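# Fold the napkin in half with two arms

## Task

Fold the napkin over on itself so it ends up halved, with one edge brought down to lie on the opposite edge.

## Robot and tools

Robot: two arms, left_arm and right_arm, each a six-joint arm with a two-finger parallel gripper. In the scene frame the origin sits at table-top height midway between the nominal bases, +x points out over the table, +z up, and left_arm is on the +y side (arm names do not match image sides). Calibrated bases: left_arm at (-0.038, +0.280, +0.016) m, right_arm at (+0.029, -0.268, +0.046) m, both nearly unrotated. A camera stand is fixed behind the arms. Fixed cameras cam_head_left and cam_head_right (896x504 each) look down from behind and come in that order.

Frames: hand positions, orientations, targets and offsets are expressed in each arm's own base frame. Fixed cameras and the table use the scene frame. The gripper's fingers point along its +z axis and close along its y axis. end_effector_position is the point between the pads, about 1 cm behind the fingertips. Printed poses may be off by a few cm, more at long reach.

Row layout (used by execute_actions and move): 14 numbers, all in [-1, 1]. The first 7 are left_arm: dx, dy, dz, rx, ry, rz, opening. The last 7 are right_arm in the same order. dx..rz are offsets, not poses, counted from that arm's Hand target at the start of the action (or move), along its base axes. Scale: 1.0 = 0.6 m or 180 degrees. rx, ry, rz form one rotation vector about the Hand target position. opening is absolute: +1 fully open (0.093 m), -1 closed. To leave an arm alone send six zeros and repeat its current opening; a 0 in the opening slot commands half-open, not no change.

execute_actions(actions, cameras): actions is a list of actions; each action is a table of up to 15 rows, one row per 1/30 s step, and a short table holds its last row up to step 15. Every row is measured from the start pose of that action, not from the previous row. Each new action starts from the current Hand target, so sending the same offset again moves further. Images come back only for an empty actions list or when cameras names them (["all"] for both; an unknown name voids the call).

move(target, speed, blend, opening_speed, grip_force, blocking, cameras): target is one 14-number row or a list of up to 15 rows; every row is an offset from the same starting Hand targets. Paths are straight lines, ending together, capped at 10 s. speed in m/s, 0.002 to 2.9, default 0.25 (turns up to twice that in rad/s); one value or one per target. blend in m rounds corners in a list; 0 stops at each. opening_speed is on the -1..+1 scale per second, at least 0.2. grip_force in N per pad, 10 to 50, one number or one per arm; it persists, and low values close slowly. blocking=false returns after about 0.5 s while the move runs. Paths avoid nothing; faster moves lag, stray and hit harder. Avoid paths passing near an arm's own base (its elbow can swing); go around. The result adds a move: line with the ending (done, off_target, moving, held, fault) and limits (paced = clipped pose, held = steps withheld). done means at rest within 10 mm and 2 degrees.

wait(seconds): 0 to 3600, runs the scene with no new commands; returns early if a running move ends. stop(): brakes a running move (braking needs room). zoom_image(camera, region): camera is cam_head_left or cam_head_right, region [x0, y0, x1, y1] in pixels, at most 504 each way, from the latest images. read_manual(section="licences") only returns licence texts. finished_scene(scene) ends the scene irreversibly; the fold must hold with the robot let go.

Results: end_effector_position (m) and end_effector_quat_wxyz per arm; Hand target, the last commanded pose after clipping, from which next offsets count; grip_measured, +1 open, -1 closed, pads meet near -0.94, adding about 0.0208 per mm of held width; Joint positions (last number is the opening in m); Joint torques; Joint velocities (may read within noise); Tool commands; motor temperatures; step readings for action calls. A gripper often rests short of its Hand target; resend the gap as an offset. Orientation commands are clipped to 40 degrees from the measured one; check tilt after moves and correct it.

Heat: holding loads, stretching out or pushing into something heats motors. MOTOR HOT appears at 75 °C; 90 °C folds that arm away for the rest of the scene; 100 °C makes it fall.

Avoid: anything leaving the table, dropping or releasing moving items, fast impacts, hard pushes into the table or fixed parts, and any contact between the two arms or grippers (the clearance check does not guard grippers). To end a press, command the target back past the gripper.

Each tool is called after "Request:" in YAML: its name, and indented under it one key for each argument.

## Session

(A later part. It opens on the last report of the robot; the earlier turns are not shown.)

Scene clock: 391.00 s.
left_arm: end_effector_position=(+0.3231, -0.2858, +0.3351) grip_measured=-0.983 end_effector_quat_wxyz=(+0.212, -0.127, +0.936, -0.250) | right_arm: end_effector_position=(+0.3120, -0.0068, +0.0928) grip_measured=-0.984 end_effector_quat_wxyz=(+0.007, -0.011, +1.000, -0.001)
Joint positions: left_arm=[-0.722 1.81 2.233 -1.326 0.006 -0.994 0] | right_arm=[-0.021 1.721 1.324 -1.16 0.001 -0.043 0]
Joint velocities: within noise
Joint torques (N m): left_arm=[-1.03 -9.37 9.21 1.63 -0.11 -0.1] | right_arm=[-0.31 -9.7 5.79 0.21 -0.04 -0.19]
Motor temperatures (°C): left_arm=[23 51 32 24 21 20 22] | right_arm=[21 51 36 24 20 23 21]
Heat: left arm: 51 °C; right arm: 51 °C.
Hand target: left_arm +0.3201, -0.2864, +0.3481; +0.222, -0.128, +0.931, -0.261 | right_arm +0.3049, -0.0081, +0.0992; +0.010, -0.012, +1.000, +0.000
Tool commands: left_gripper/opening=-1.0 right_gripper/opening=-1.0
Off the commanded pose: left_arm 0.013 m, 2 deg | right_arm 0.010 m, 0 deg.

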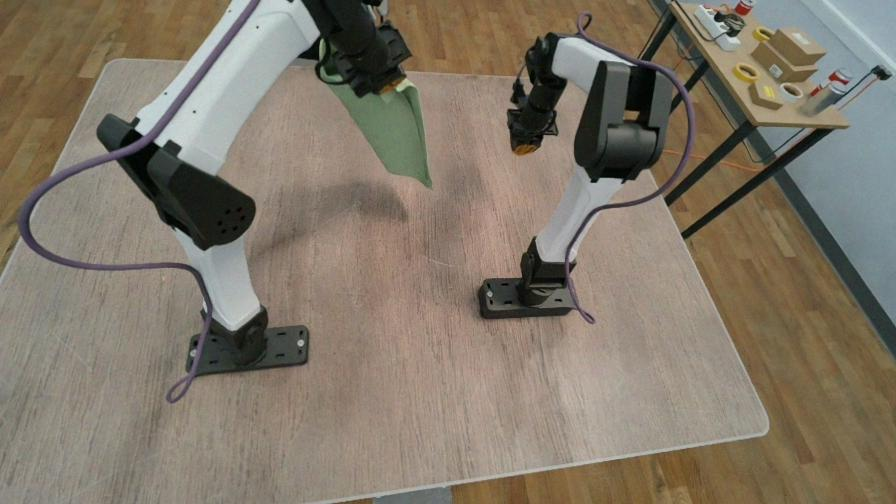

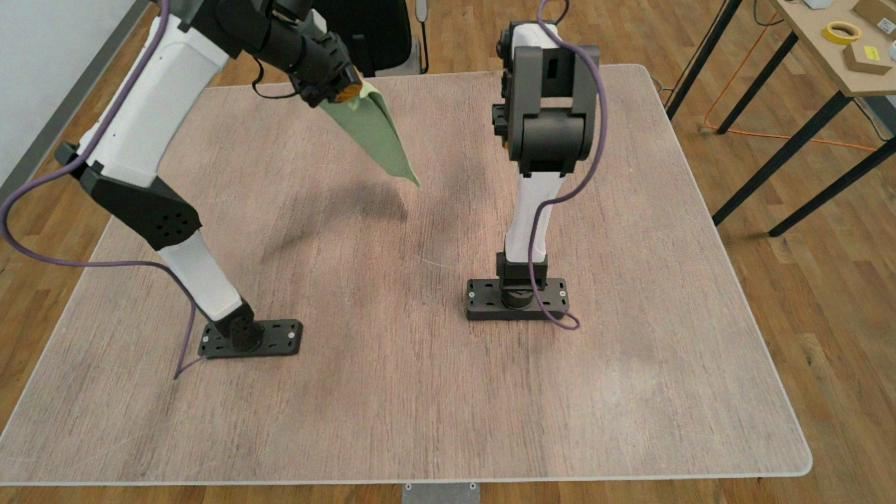

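Request:
zoom_image:
  camera: "cam_head_left"
  region: [310, 50, 470, 210]

Request:
zoom_image:
  camera: "cam_head_right"
  region: [310, 60, 450, 200]

Scaled by 3.150 from the camera's image (finer frame: 1280x720).

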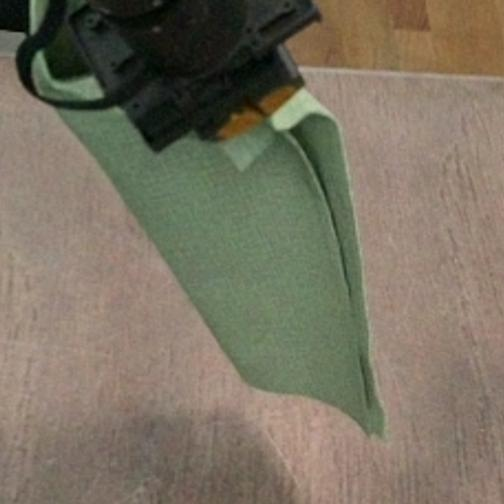

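Scaled by 3.600 from the camera's image (finer frame: 1280x720).

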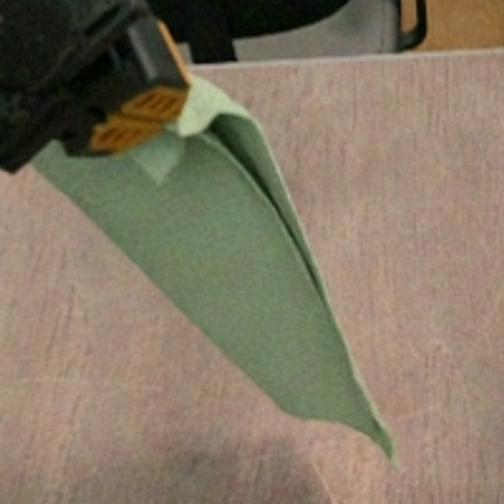

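Request:
move:
  target:
    - [0,0.12,-0.11,0.06,0.05,-0.03,-1,0,0,0,0,0,0,-1]
    - [0,0.25,-0.23,0.12,0.10,-0.06,-1,0,0,0,0,0,0,-1]
    - [0,0.34,-0.37,0.17,0.1446,-0.0834,-1,0,0,0,0,0,0,-1]
  speed: 0.15
  blend: 0.02
  cameras: ["all"]

Scene clock: 395.37 s.
left_arm: end_effector_position=(+0.3174, -0.0858, +0.1338) grip_measured=-0.983 end_effector_quat_wxyz=(+0.004, -0.001, +1.000, -0.006) | right_arm: end_effector_position=(+0.3120, -0.0068, +0.0928) grip_measured=-0.984 end_effector_quat_wxyz=(+0.007, -0.011, +1.000, -0.001)
Joint positions: left_arm=[-0.259 1.778 1.554 -1.338 0.009 -0.261 0] | right_arm=[-0.021 1.721 1.324 -1.16 0.001 -0.043 0]
Joint torques (N m): left_arm=[0.14 -7.35 5.65 0.61 -0.12 0.05] | right_arm=[-0.28 -9.63 5.6 0.25 -0.02 -0.22]
Heat: left arm: 51 °C; right arm: 51 °C.
Hand target: left_arm +0.3202, -0.0824, +0.1262; +0.000, +0.000, +1.000, +0.000 | right_arm +0.3049, -0.0081, +0.0992; +0.010, -0.012, +1.000, +0.000
Off the commanded pose: left_arm 0.009 m, 1 deg | right_arm 0.010 m, 0 deg.
move: done

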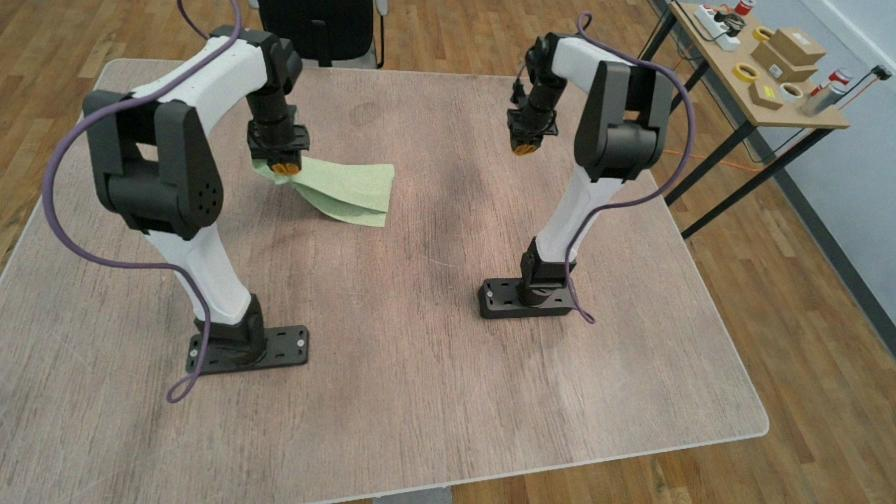

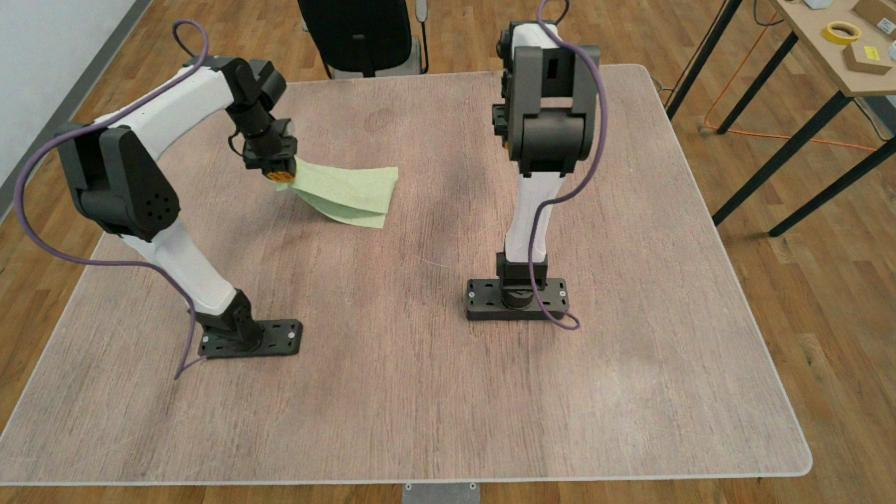

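Request:
zoom_image:
  camera: "cam_head_left"
  region: [240, 120, 420, 250]

Request:
zoom_image:
  camera: "cam_head_right"
  region: [240, 120, 420, 250]

Scaled by 2.800 from the camera's image (finer frame: 1280x720).

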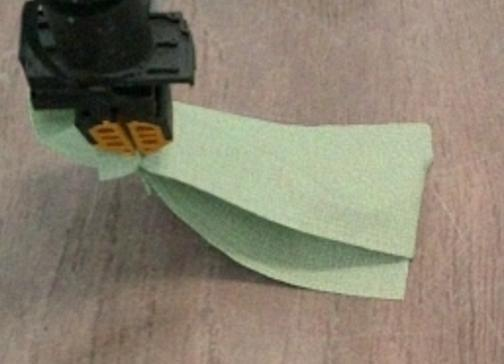

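Scaled by 2.800 from the camera's image (finer frame: 1280x720).

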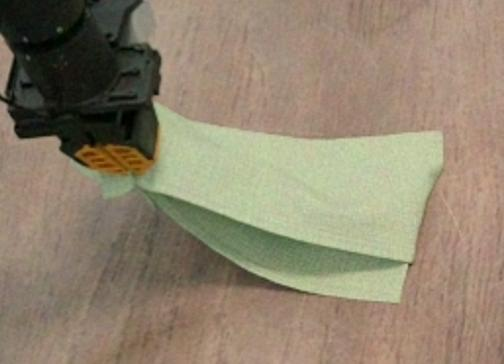

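Request:
move:
  target:
    - [0,0.05,-0.13,0,0,0,-1,0,0,0,0,0,0,-1]
    - [0,0.04,-0.19,0,0,0,-1,0,0,0,0,0,0,-1]
  speed: 0.12
  blend: 0.01
  cameras: ["all"]

Request:
zoom_image:
  camera: "cam_head_left"
  region: [220, 120, 420, 250]

Request:
zoom_image:
  camera: "cam_head_right"
  region: [220, 120, 420, 250]

Scene clock: 399.60 s.
left_arm: end_effector_position=(+0.3211, -0.0590, +0.0205) grip_measured=-0.983 end_effector_quat_wxyz=(+0.006, -0.003, +1.000, -0.004) | right_arm: end_effector_position=(+0.3120, -0.0068, +0.0928) grip_measured=-0.984 end_effector_quat_wxyz=(+0.007, -0.011, +1.000, -0.001)
Joint positions: left_arm=[-0.178 1.853 1.188 -0.892 0.007 -0.185 0] | right_arm=[-0.021 1.721 1.324 -1.16 0.001 -0.043 0]
Joint torques (N m): left_arm=[-0.59 -7.2 5.19 0.6 -0.11 -0.02] | right_arm=[-0.24 -9.7 5.57 0.27 -0.07 -0.18]
Heat: left arm: 50 °C; right arm: 51 °C.
Hand target: left_arm +0.3201, -0.0584, +0.0122; +0.000, +0.000, +1.000, +0.000 | right_arm +0.3049, -0.0081, +0.0992; +0.010, -0.012, +1.000, +0.000
Off the commanded pose: left_arm 0.008 m, 1 deg | right_arm 0.010 m, 0 deg.
move: done

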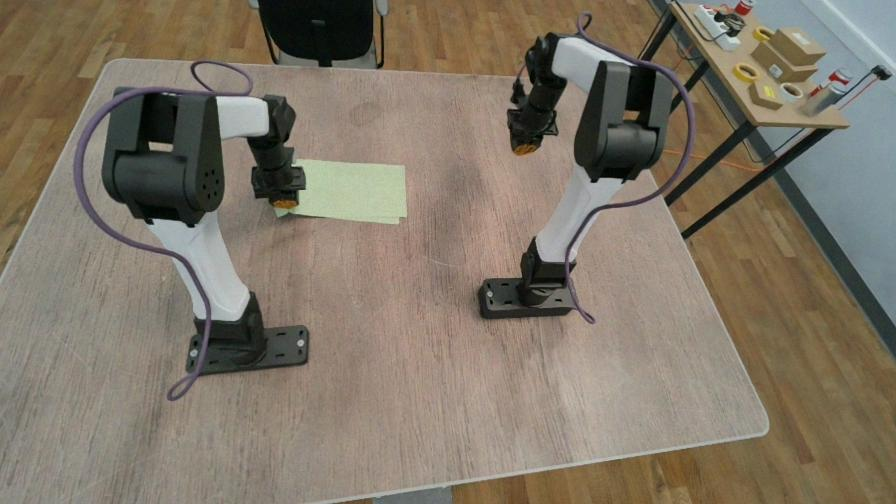

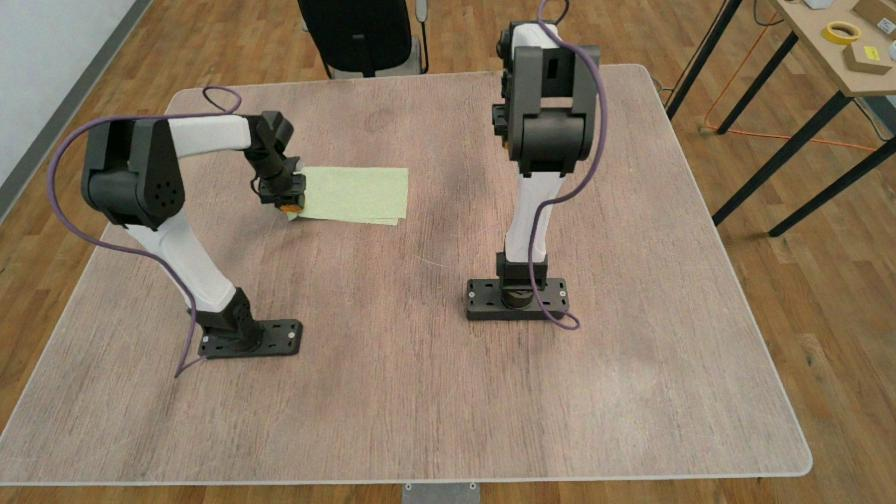

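Scaled by 2.520 from the camera's image (finer frame: 1280x720).

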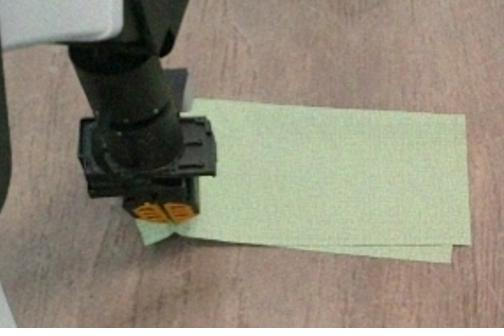

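Scaled by 2.520 from the camera's image (finer frame: 1280x720).

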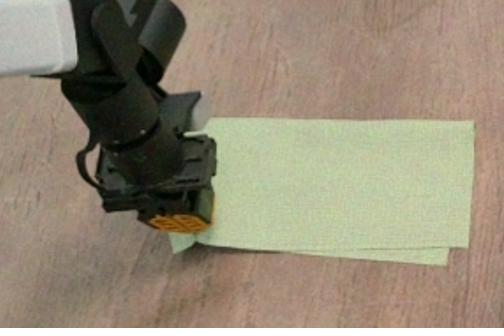

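Request:
move:
  target: [0,0.08,-0.005,0,0,0,-1,0,0,0,0,0,0,-1]
  speed: 0.12
  cameras: ["all"]

Request:
zoom_image:
  camera: "cam_head_left"
  region: [200, 120, 400, 250]

Request:
zoom_image:
  camera: "cam_head_right"
  region: [200, 120, 400, 250]

Scene clock: 401.57 s.
left_arm: end_effector_position=(+0.3203, -0.0136, +0.0138) grip_measured=-0.983 end_effector_quat_wxyz=(+0.001, -0.001, +1.000, -0.002) | right_arm: end_effector_position=(+0.3120, -0.0068, +0.0928) grip_measured=-0.984 end_effector_quat_wxyz=(+0.007, -0.011, +1.000, -0.001)
Joint positions: left_arm=[-0.04 1.853 1.159 -0.874 0.005 -0.042 0] | right_arm=[-0.021 1.721 1.324 -1.16 0.001 -0.043 0]
Joint torques (N m): left_arm=[0.18 -8.16 5.12 0.57 -0.09 0.06] | right_arm=[-0.34 -9.61 5.71 0.24 -0.02 -0.22]
Heat: left arm: 49 °C; right arm: 51 °C.
Hand target: left_arm +0.3200, -0.0104, +0.0092; +0.000, +0.000, +1.000, +0.000 | right_arm +0.3049, -0.0081, +0.0992; +0.010, -0.012, +1.000, +0.000
Off the commanded pose: left_arm 0.006 m, 0 deg | right_arm 0.010 m, 0 deg.
move: done

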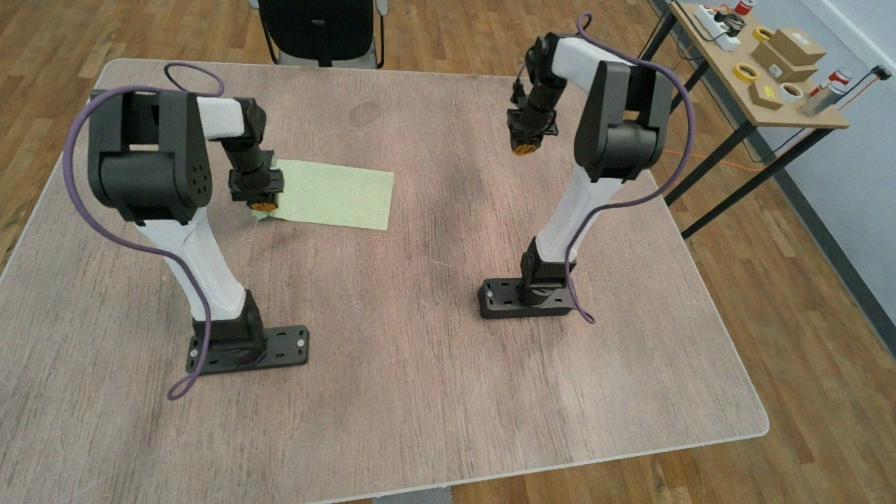

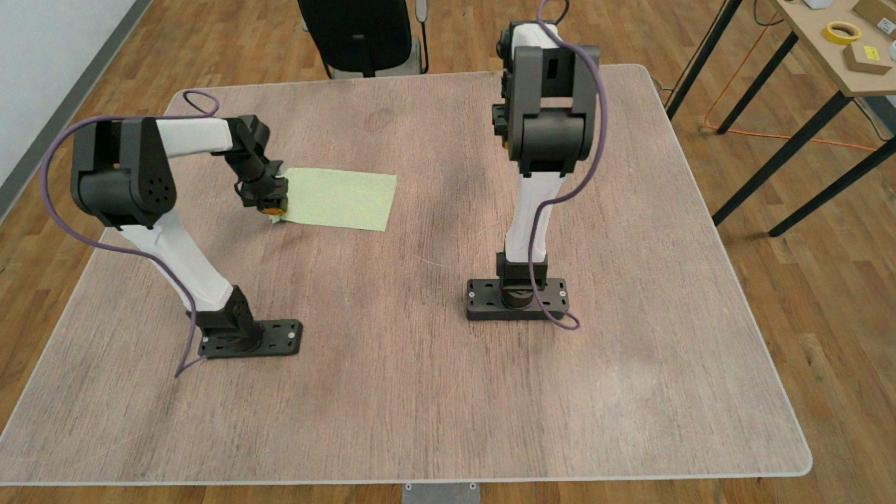

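Scaled by 2.520 from the camera's image (finer frame: 1280x720).

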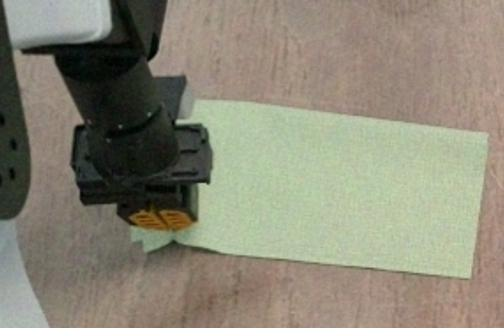

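Scaled by 2.520 from the camera's image (finer frame: 1280x720).

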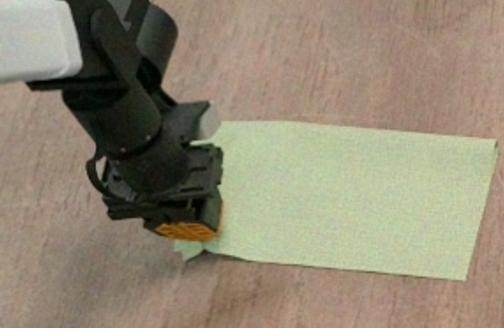

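Request:
zoom_image:
  camera: "cam_head_left"
  region: [320, 160, 410, 240]

Request:
zoom_image:
  camera: "cam_head_left"
  region: [230, 180, 320, 240]

Scaled by 5.600 from the camera's image (finer frame: 1280x720).

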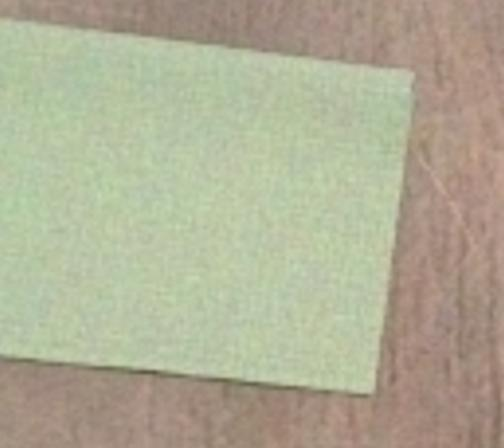

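Scaled by 5.600 from the camera's image (finer frame: 1280x720).

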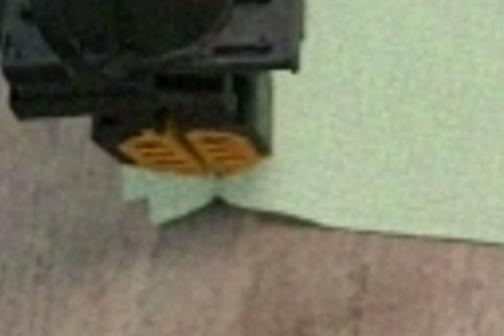

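Request:
move:
  target: [0,-0.025,-0.022,0,0,0,-1,0,0,0,0,0,0,-1]
  speed: 0.06
  cameras: ["all"]

Request:
zoom_image:
  camera: "cam_head_left"
  region: [230, 150, 410, 250]

Request:
zoom_image:
  camera: "cam_head_left"
  region: [230, 180, 320, 240]

Scene clock: 403.03 s.
left_arm: end_effector_position=(+0.3215, -0.0242, +0.0037) grip_measured=-0.983 end_effector_quat_wxyz=(+0.005, +0.002, +1.000, -0.003) | right_arm: end_effector_position=(+0.3120, -0.0068, +0.0928) grip_measured=-0.984 end_effector_quat_wxyz=(+0.007, -0.011, +1.000, -0.001)
Joint positions: left_arm=[-0.073 1.869 1.135 -0.825 0.005 -0.069 0] | right_arm=[-0.021 1.721 1.324 -1.16 0.001 -0.043 0]
Joint torques (N m): left_arm=[-0.94 -7.25 5.07 0.61 -0.11 -0.15] | right_arm=[0.01 -9.51 5.74 0.25 -0.01 -0.22]
Heat: left arm: 49 °C; right arm: 51 °C.
Hand target: left_arm +0.3200, -0.0254, -0.0041; +0.000, +0.000, +1.000, +0.000 | right_arm +0.3049, -0.0081, +0.0992; +0.010, -0.012, +1.000, +0.000
Off the commanded pose: left_arm 0.008 m, 1 deg | right_arm 0.010 m, 0 deg.
move: done

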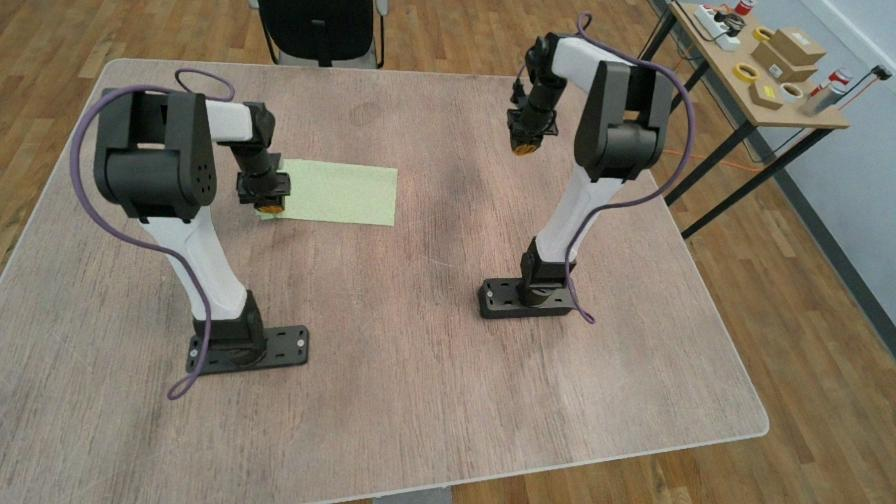

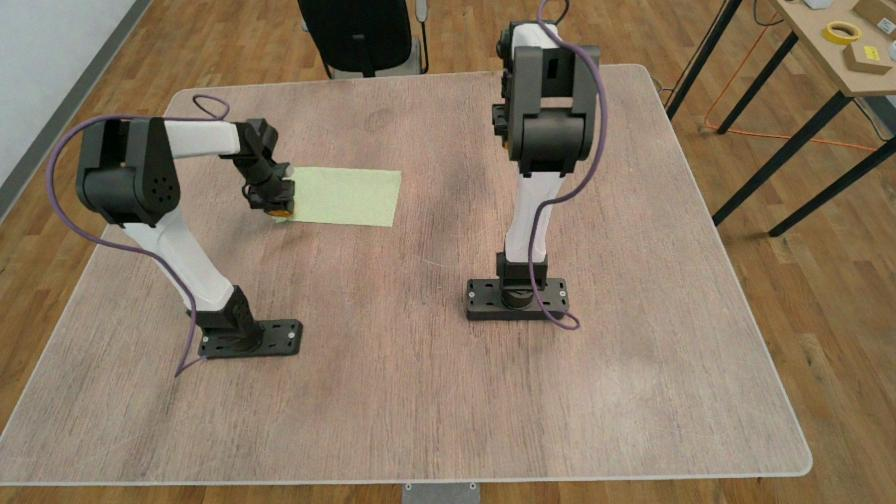

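Scaled by 2.800 from the camera's image (finer frame: 1280x720).

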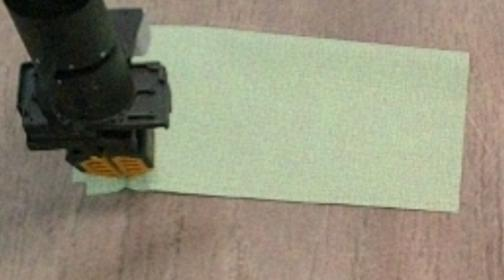

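Scaled by 5.600 from the camera's image (finer frame: 1280x720).

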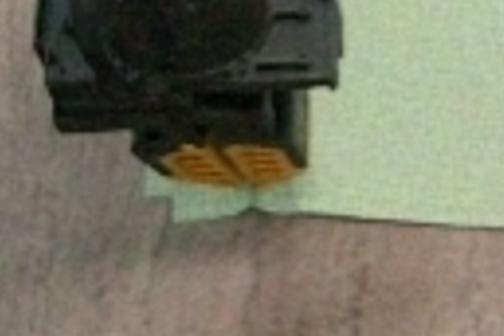

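Request:
move:
  target: [0,0,0,0,0,0,0.0,0,0,0,0,0,0,-1]
  opening_speed: 0.6
  cameras: ["all"]

Request:
zoom_image:
  camera: "cam_head_left"
  region: [230, 150, 410, 250]

Request:
zoom_image:
  camera: "cam_head_left"
  region: [230, 180, 320, 240]

Scene clock: 405.23 s.
left_arm: end_effector_position=(+0.3217, -0.0242, +0.0037) grip_measured=-0.003 end_effector_quat_wxyz=(+0.006, +0.001, +1.000, -0.003) | right_arm: end_effector_position=(+0.3120, -0.0068, +0.0928) grip_measured=-0.984 end_effector_quat_wxyz=(+0.007, -0.011, +1.000, -0.001)
Joint positions: left_arm=[-0.073 1.869 1.135 -0.824 0.005 -0.07 0.045] | right_arm=[-0.021 1.721 1.324 -1.16 0.001 -0.043 0]
Joint torques (N m): left_arm=[-0.95 -7.2 5 0.59 -0.1 -0.13] | right_arm=[-0.17 -9.59 5.72 0.21 -0.01 -0.2]
Heat: left arm: 49 °C; right arm: 51 °C.
Hand target: left_arm +0.3200, -0.0254, -0.0041; +0.000, +0.000, +1.000, +0.000 | right_arm +0.3049, -0.0081, +0.0992; +0.010, -0.012, +1.000, +0.000
Off the commanded pose: left_arm 0.008 m, 1 deg | right_arm 0.010 m, 0 deg.
move: done

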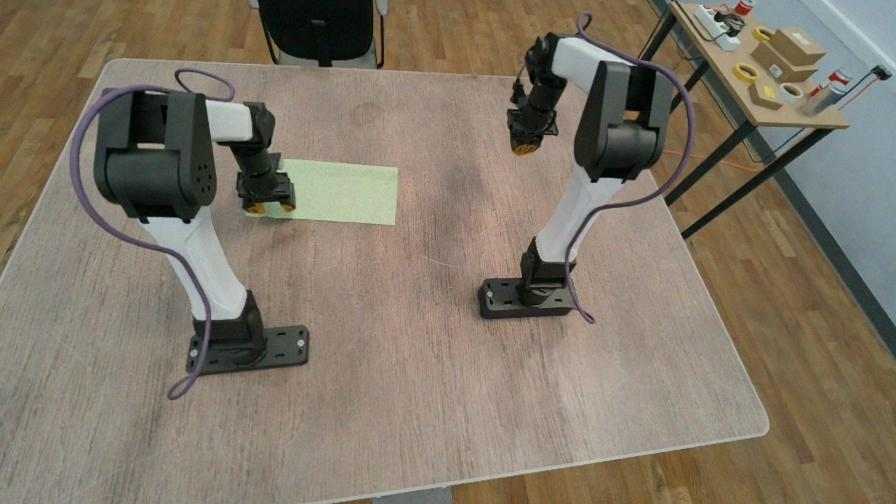

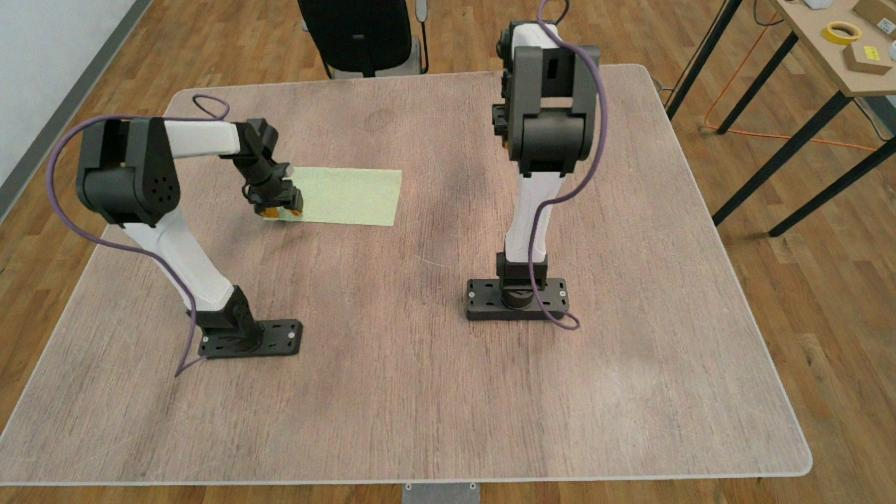

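Scaled by 2.800 from the camera's image (finer frame: 1280x720).

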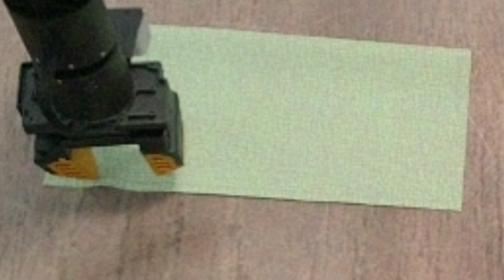

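Scaled by 5.600 from the camera's image (finer frame: 1280x720).

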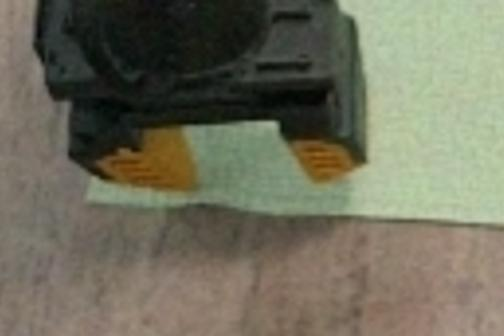

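Request:
move:
  target:
    - [0.012,0,0.04,0,0,0,0,0,0,0,0,0,0,-1]
    - [0.018,0,0.1,0,0,0,0,0,0,0,0,0,0,-1]
    - [0.0,0.15,0.25,0,0,0,0,0,0,0,0,0,0,-1]
    - [-0.15,0.2,0.25,0,0,0,0,0,0,0,0,0,0,-1]
  speed: [0.06,0.1,0.25,0.25]
  blend: [0.005,0.02,0.03,0]
  cameras: ["all"]

Request:
zoom_image:
  camera: "cam_head_left"
  region: [220, 140, 420, 250]

Request:
zoom_image:
  camera: "cam_head_right"
  region: [230, 140, 430, 250]

Scene clock: 410.90 s.
left_arm: end_effector_position=(+0.2375, +0.0947, +0.1425) grip_measured=-0.002 end_effector_quat_wxyz=(+0.000, +0.000, +1.000, -0.001) | right_arm: end_effector_position=(+0.3120, -0.0068, +0.0928) grip_measured=-0.984 end_effector_quat_wxyz=(+0.007, -0.011, +1.000, -0.001)
Joint positions: left_arm=[0.381 1.509 1.3 -1.362 0.003 0.38 0.045] | right_arm=[-0.021 1.721 1.324 -1.16 0.001 -0.043 0]
Joint torques (N m): left_arm=[0.27 -8.59 5.53 0.2 -0.03 0.01] | right_arm=[-0.12 -9.62 5.48 0.23 -0.02 -0.21]
Heat: left arm: 48 °C; right arm: 51 °C.
Hand target: left_arm +0.2300, +0.0946, +0.1459; +0.000, +0.000, +1.000, +0.000 | right_arm +0.3049, -0.0081, +0.0992; +0.010, -0.012, +1.000, +0.000
Off the commanded pose: left_arm 0.008 m, 0 deg | right_arm 0.010 m, 0 deg.
move: done; blend cut to 0.0181 m at target 2

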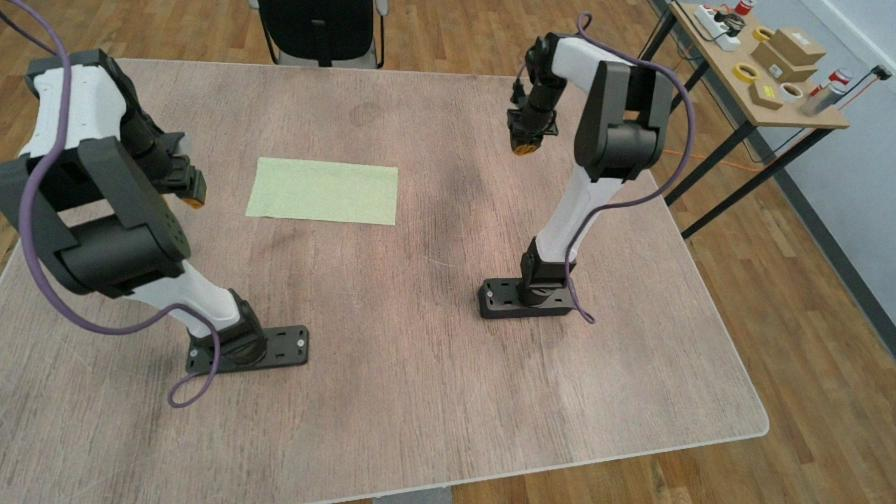

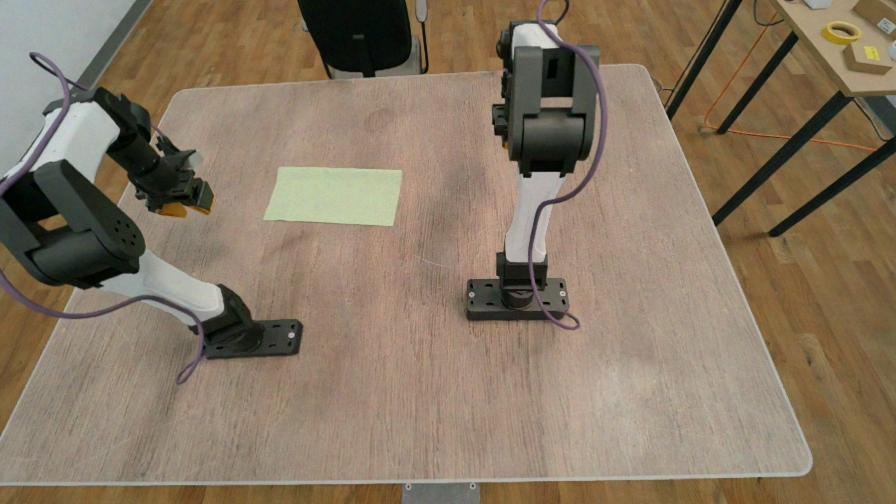

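Scaled by 2.520 from the camera's image (finer frame: 1280x720).

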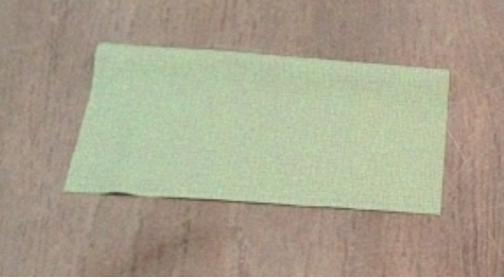

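Scaled by 2.520 from the camera's image (finer frame: 1280x720).

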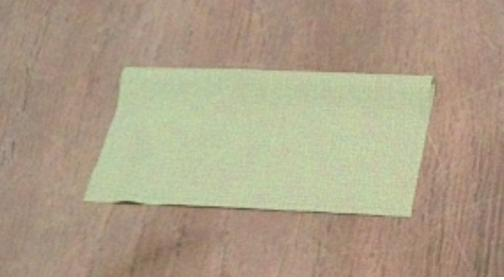

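Request:
zoom_image:
  camera: "cam_head_left"
  region: [235, 145, 315, 235]

Request:
zoom_image:
  camera: "cam_head_right"
  region: [350, 160, 420, 235]

Request:
zoom_image:
  camera: "cam_head_right"
  region: [250, 155, 330, 235]

Scaled by 5.600 from the camera's image (finer frame: 1280x720).

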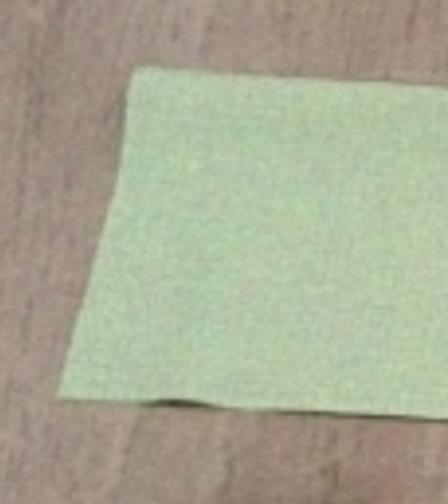

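Scaled by 6.720 from the camera's image (finer frame: 1280x720).

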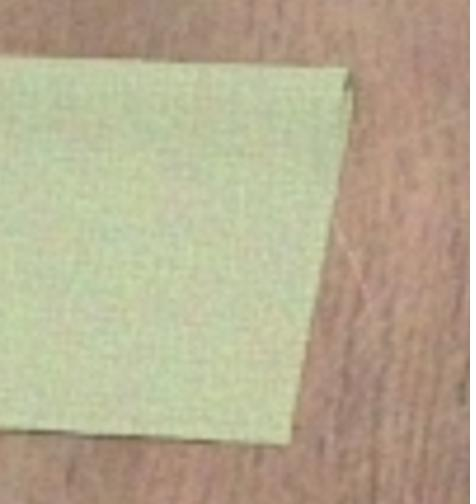

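Scaled by 6.300 from the camera's image (finer frame: 1280x720).

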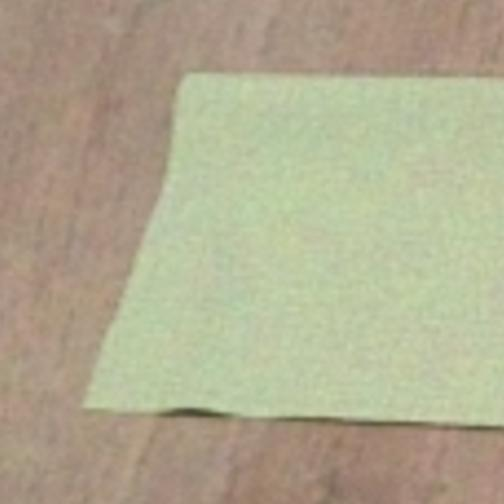

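Request:
finished_scene:
  scene: 1

The scene is finished: the task was done.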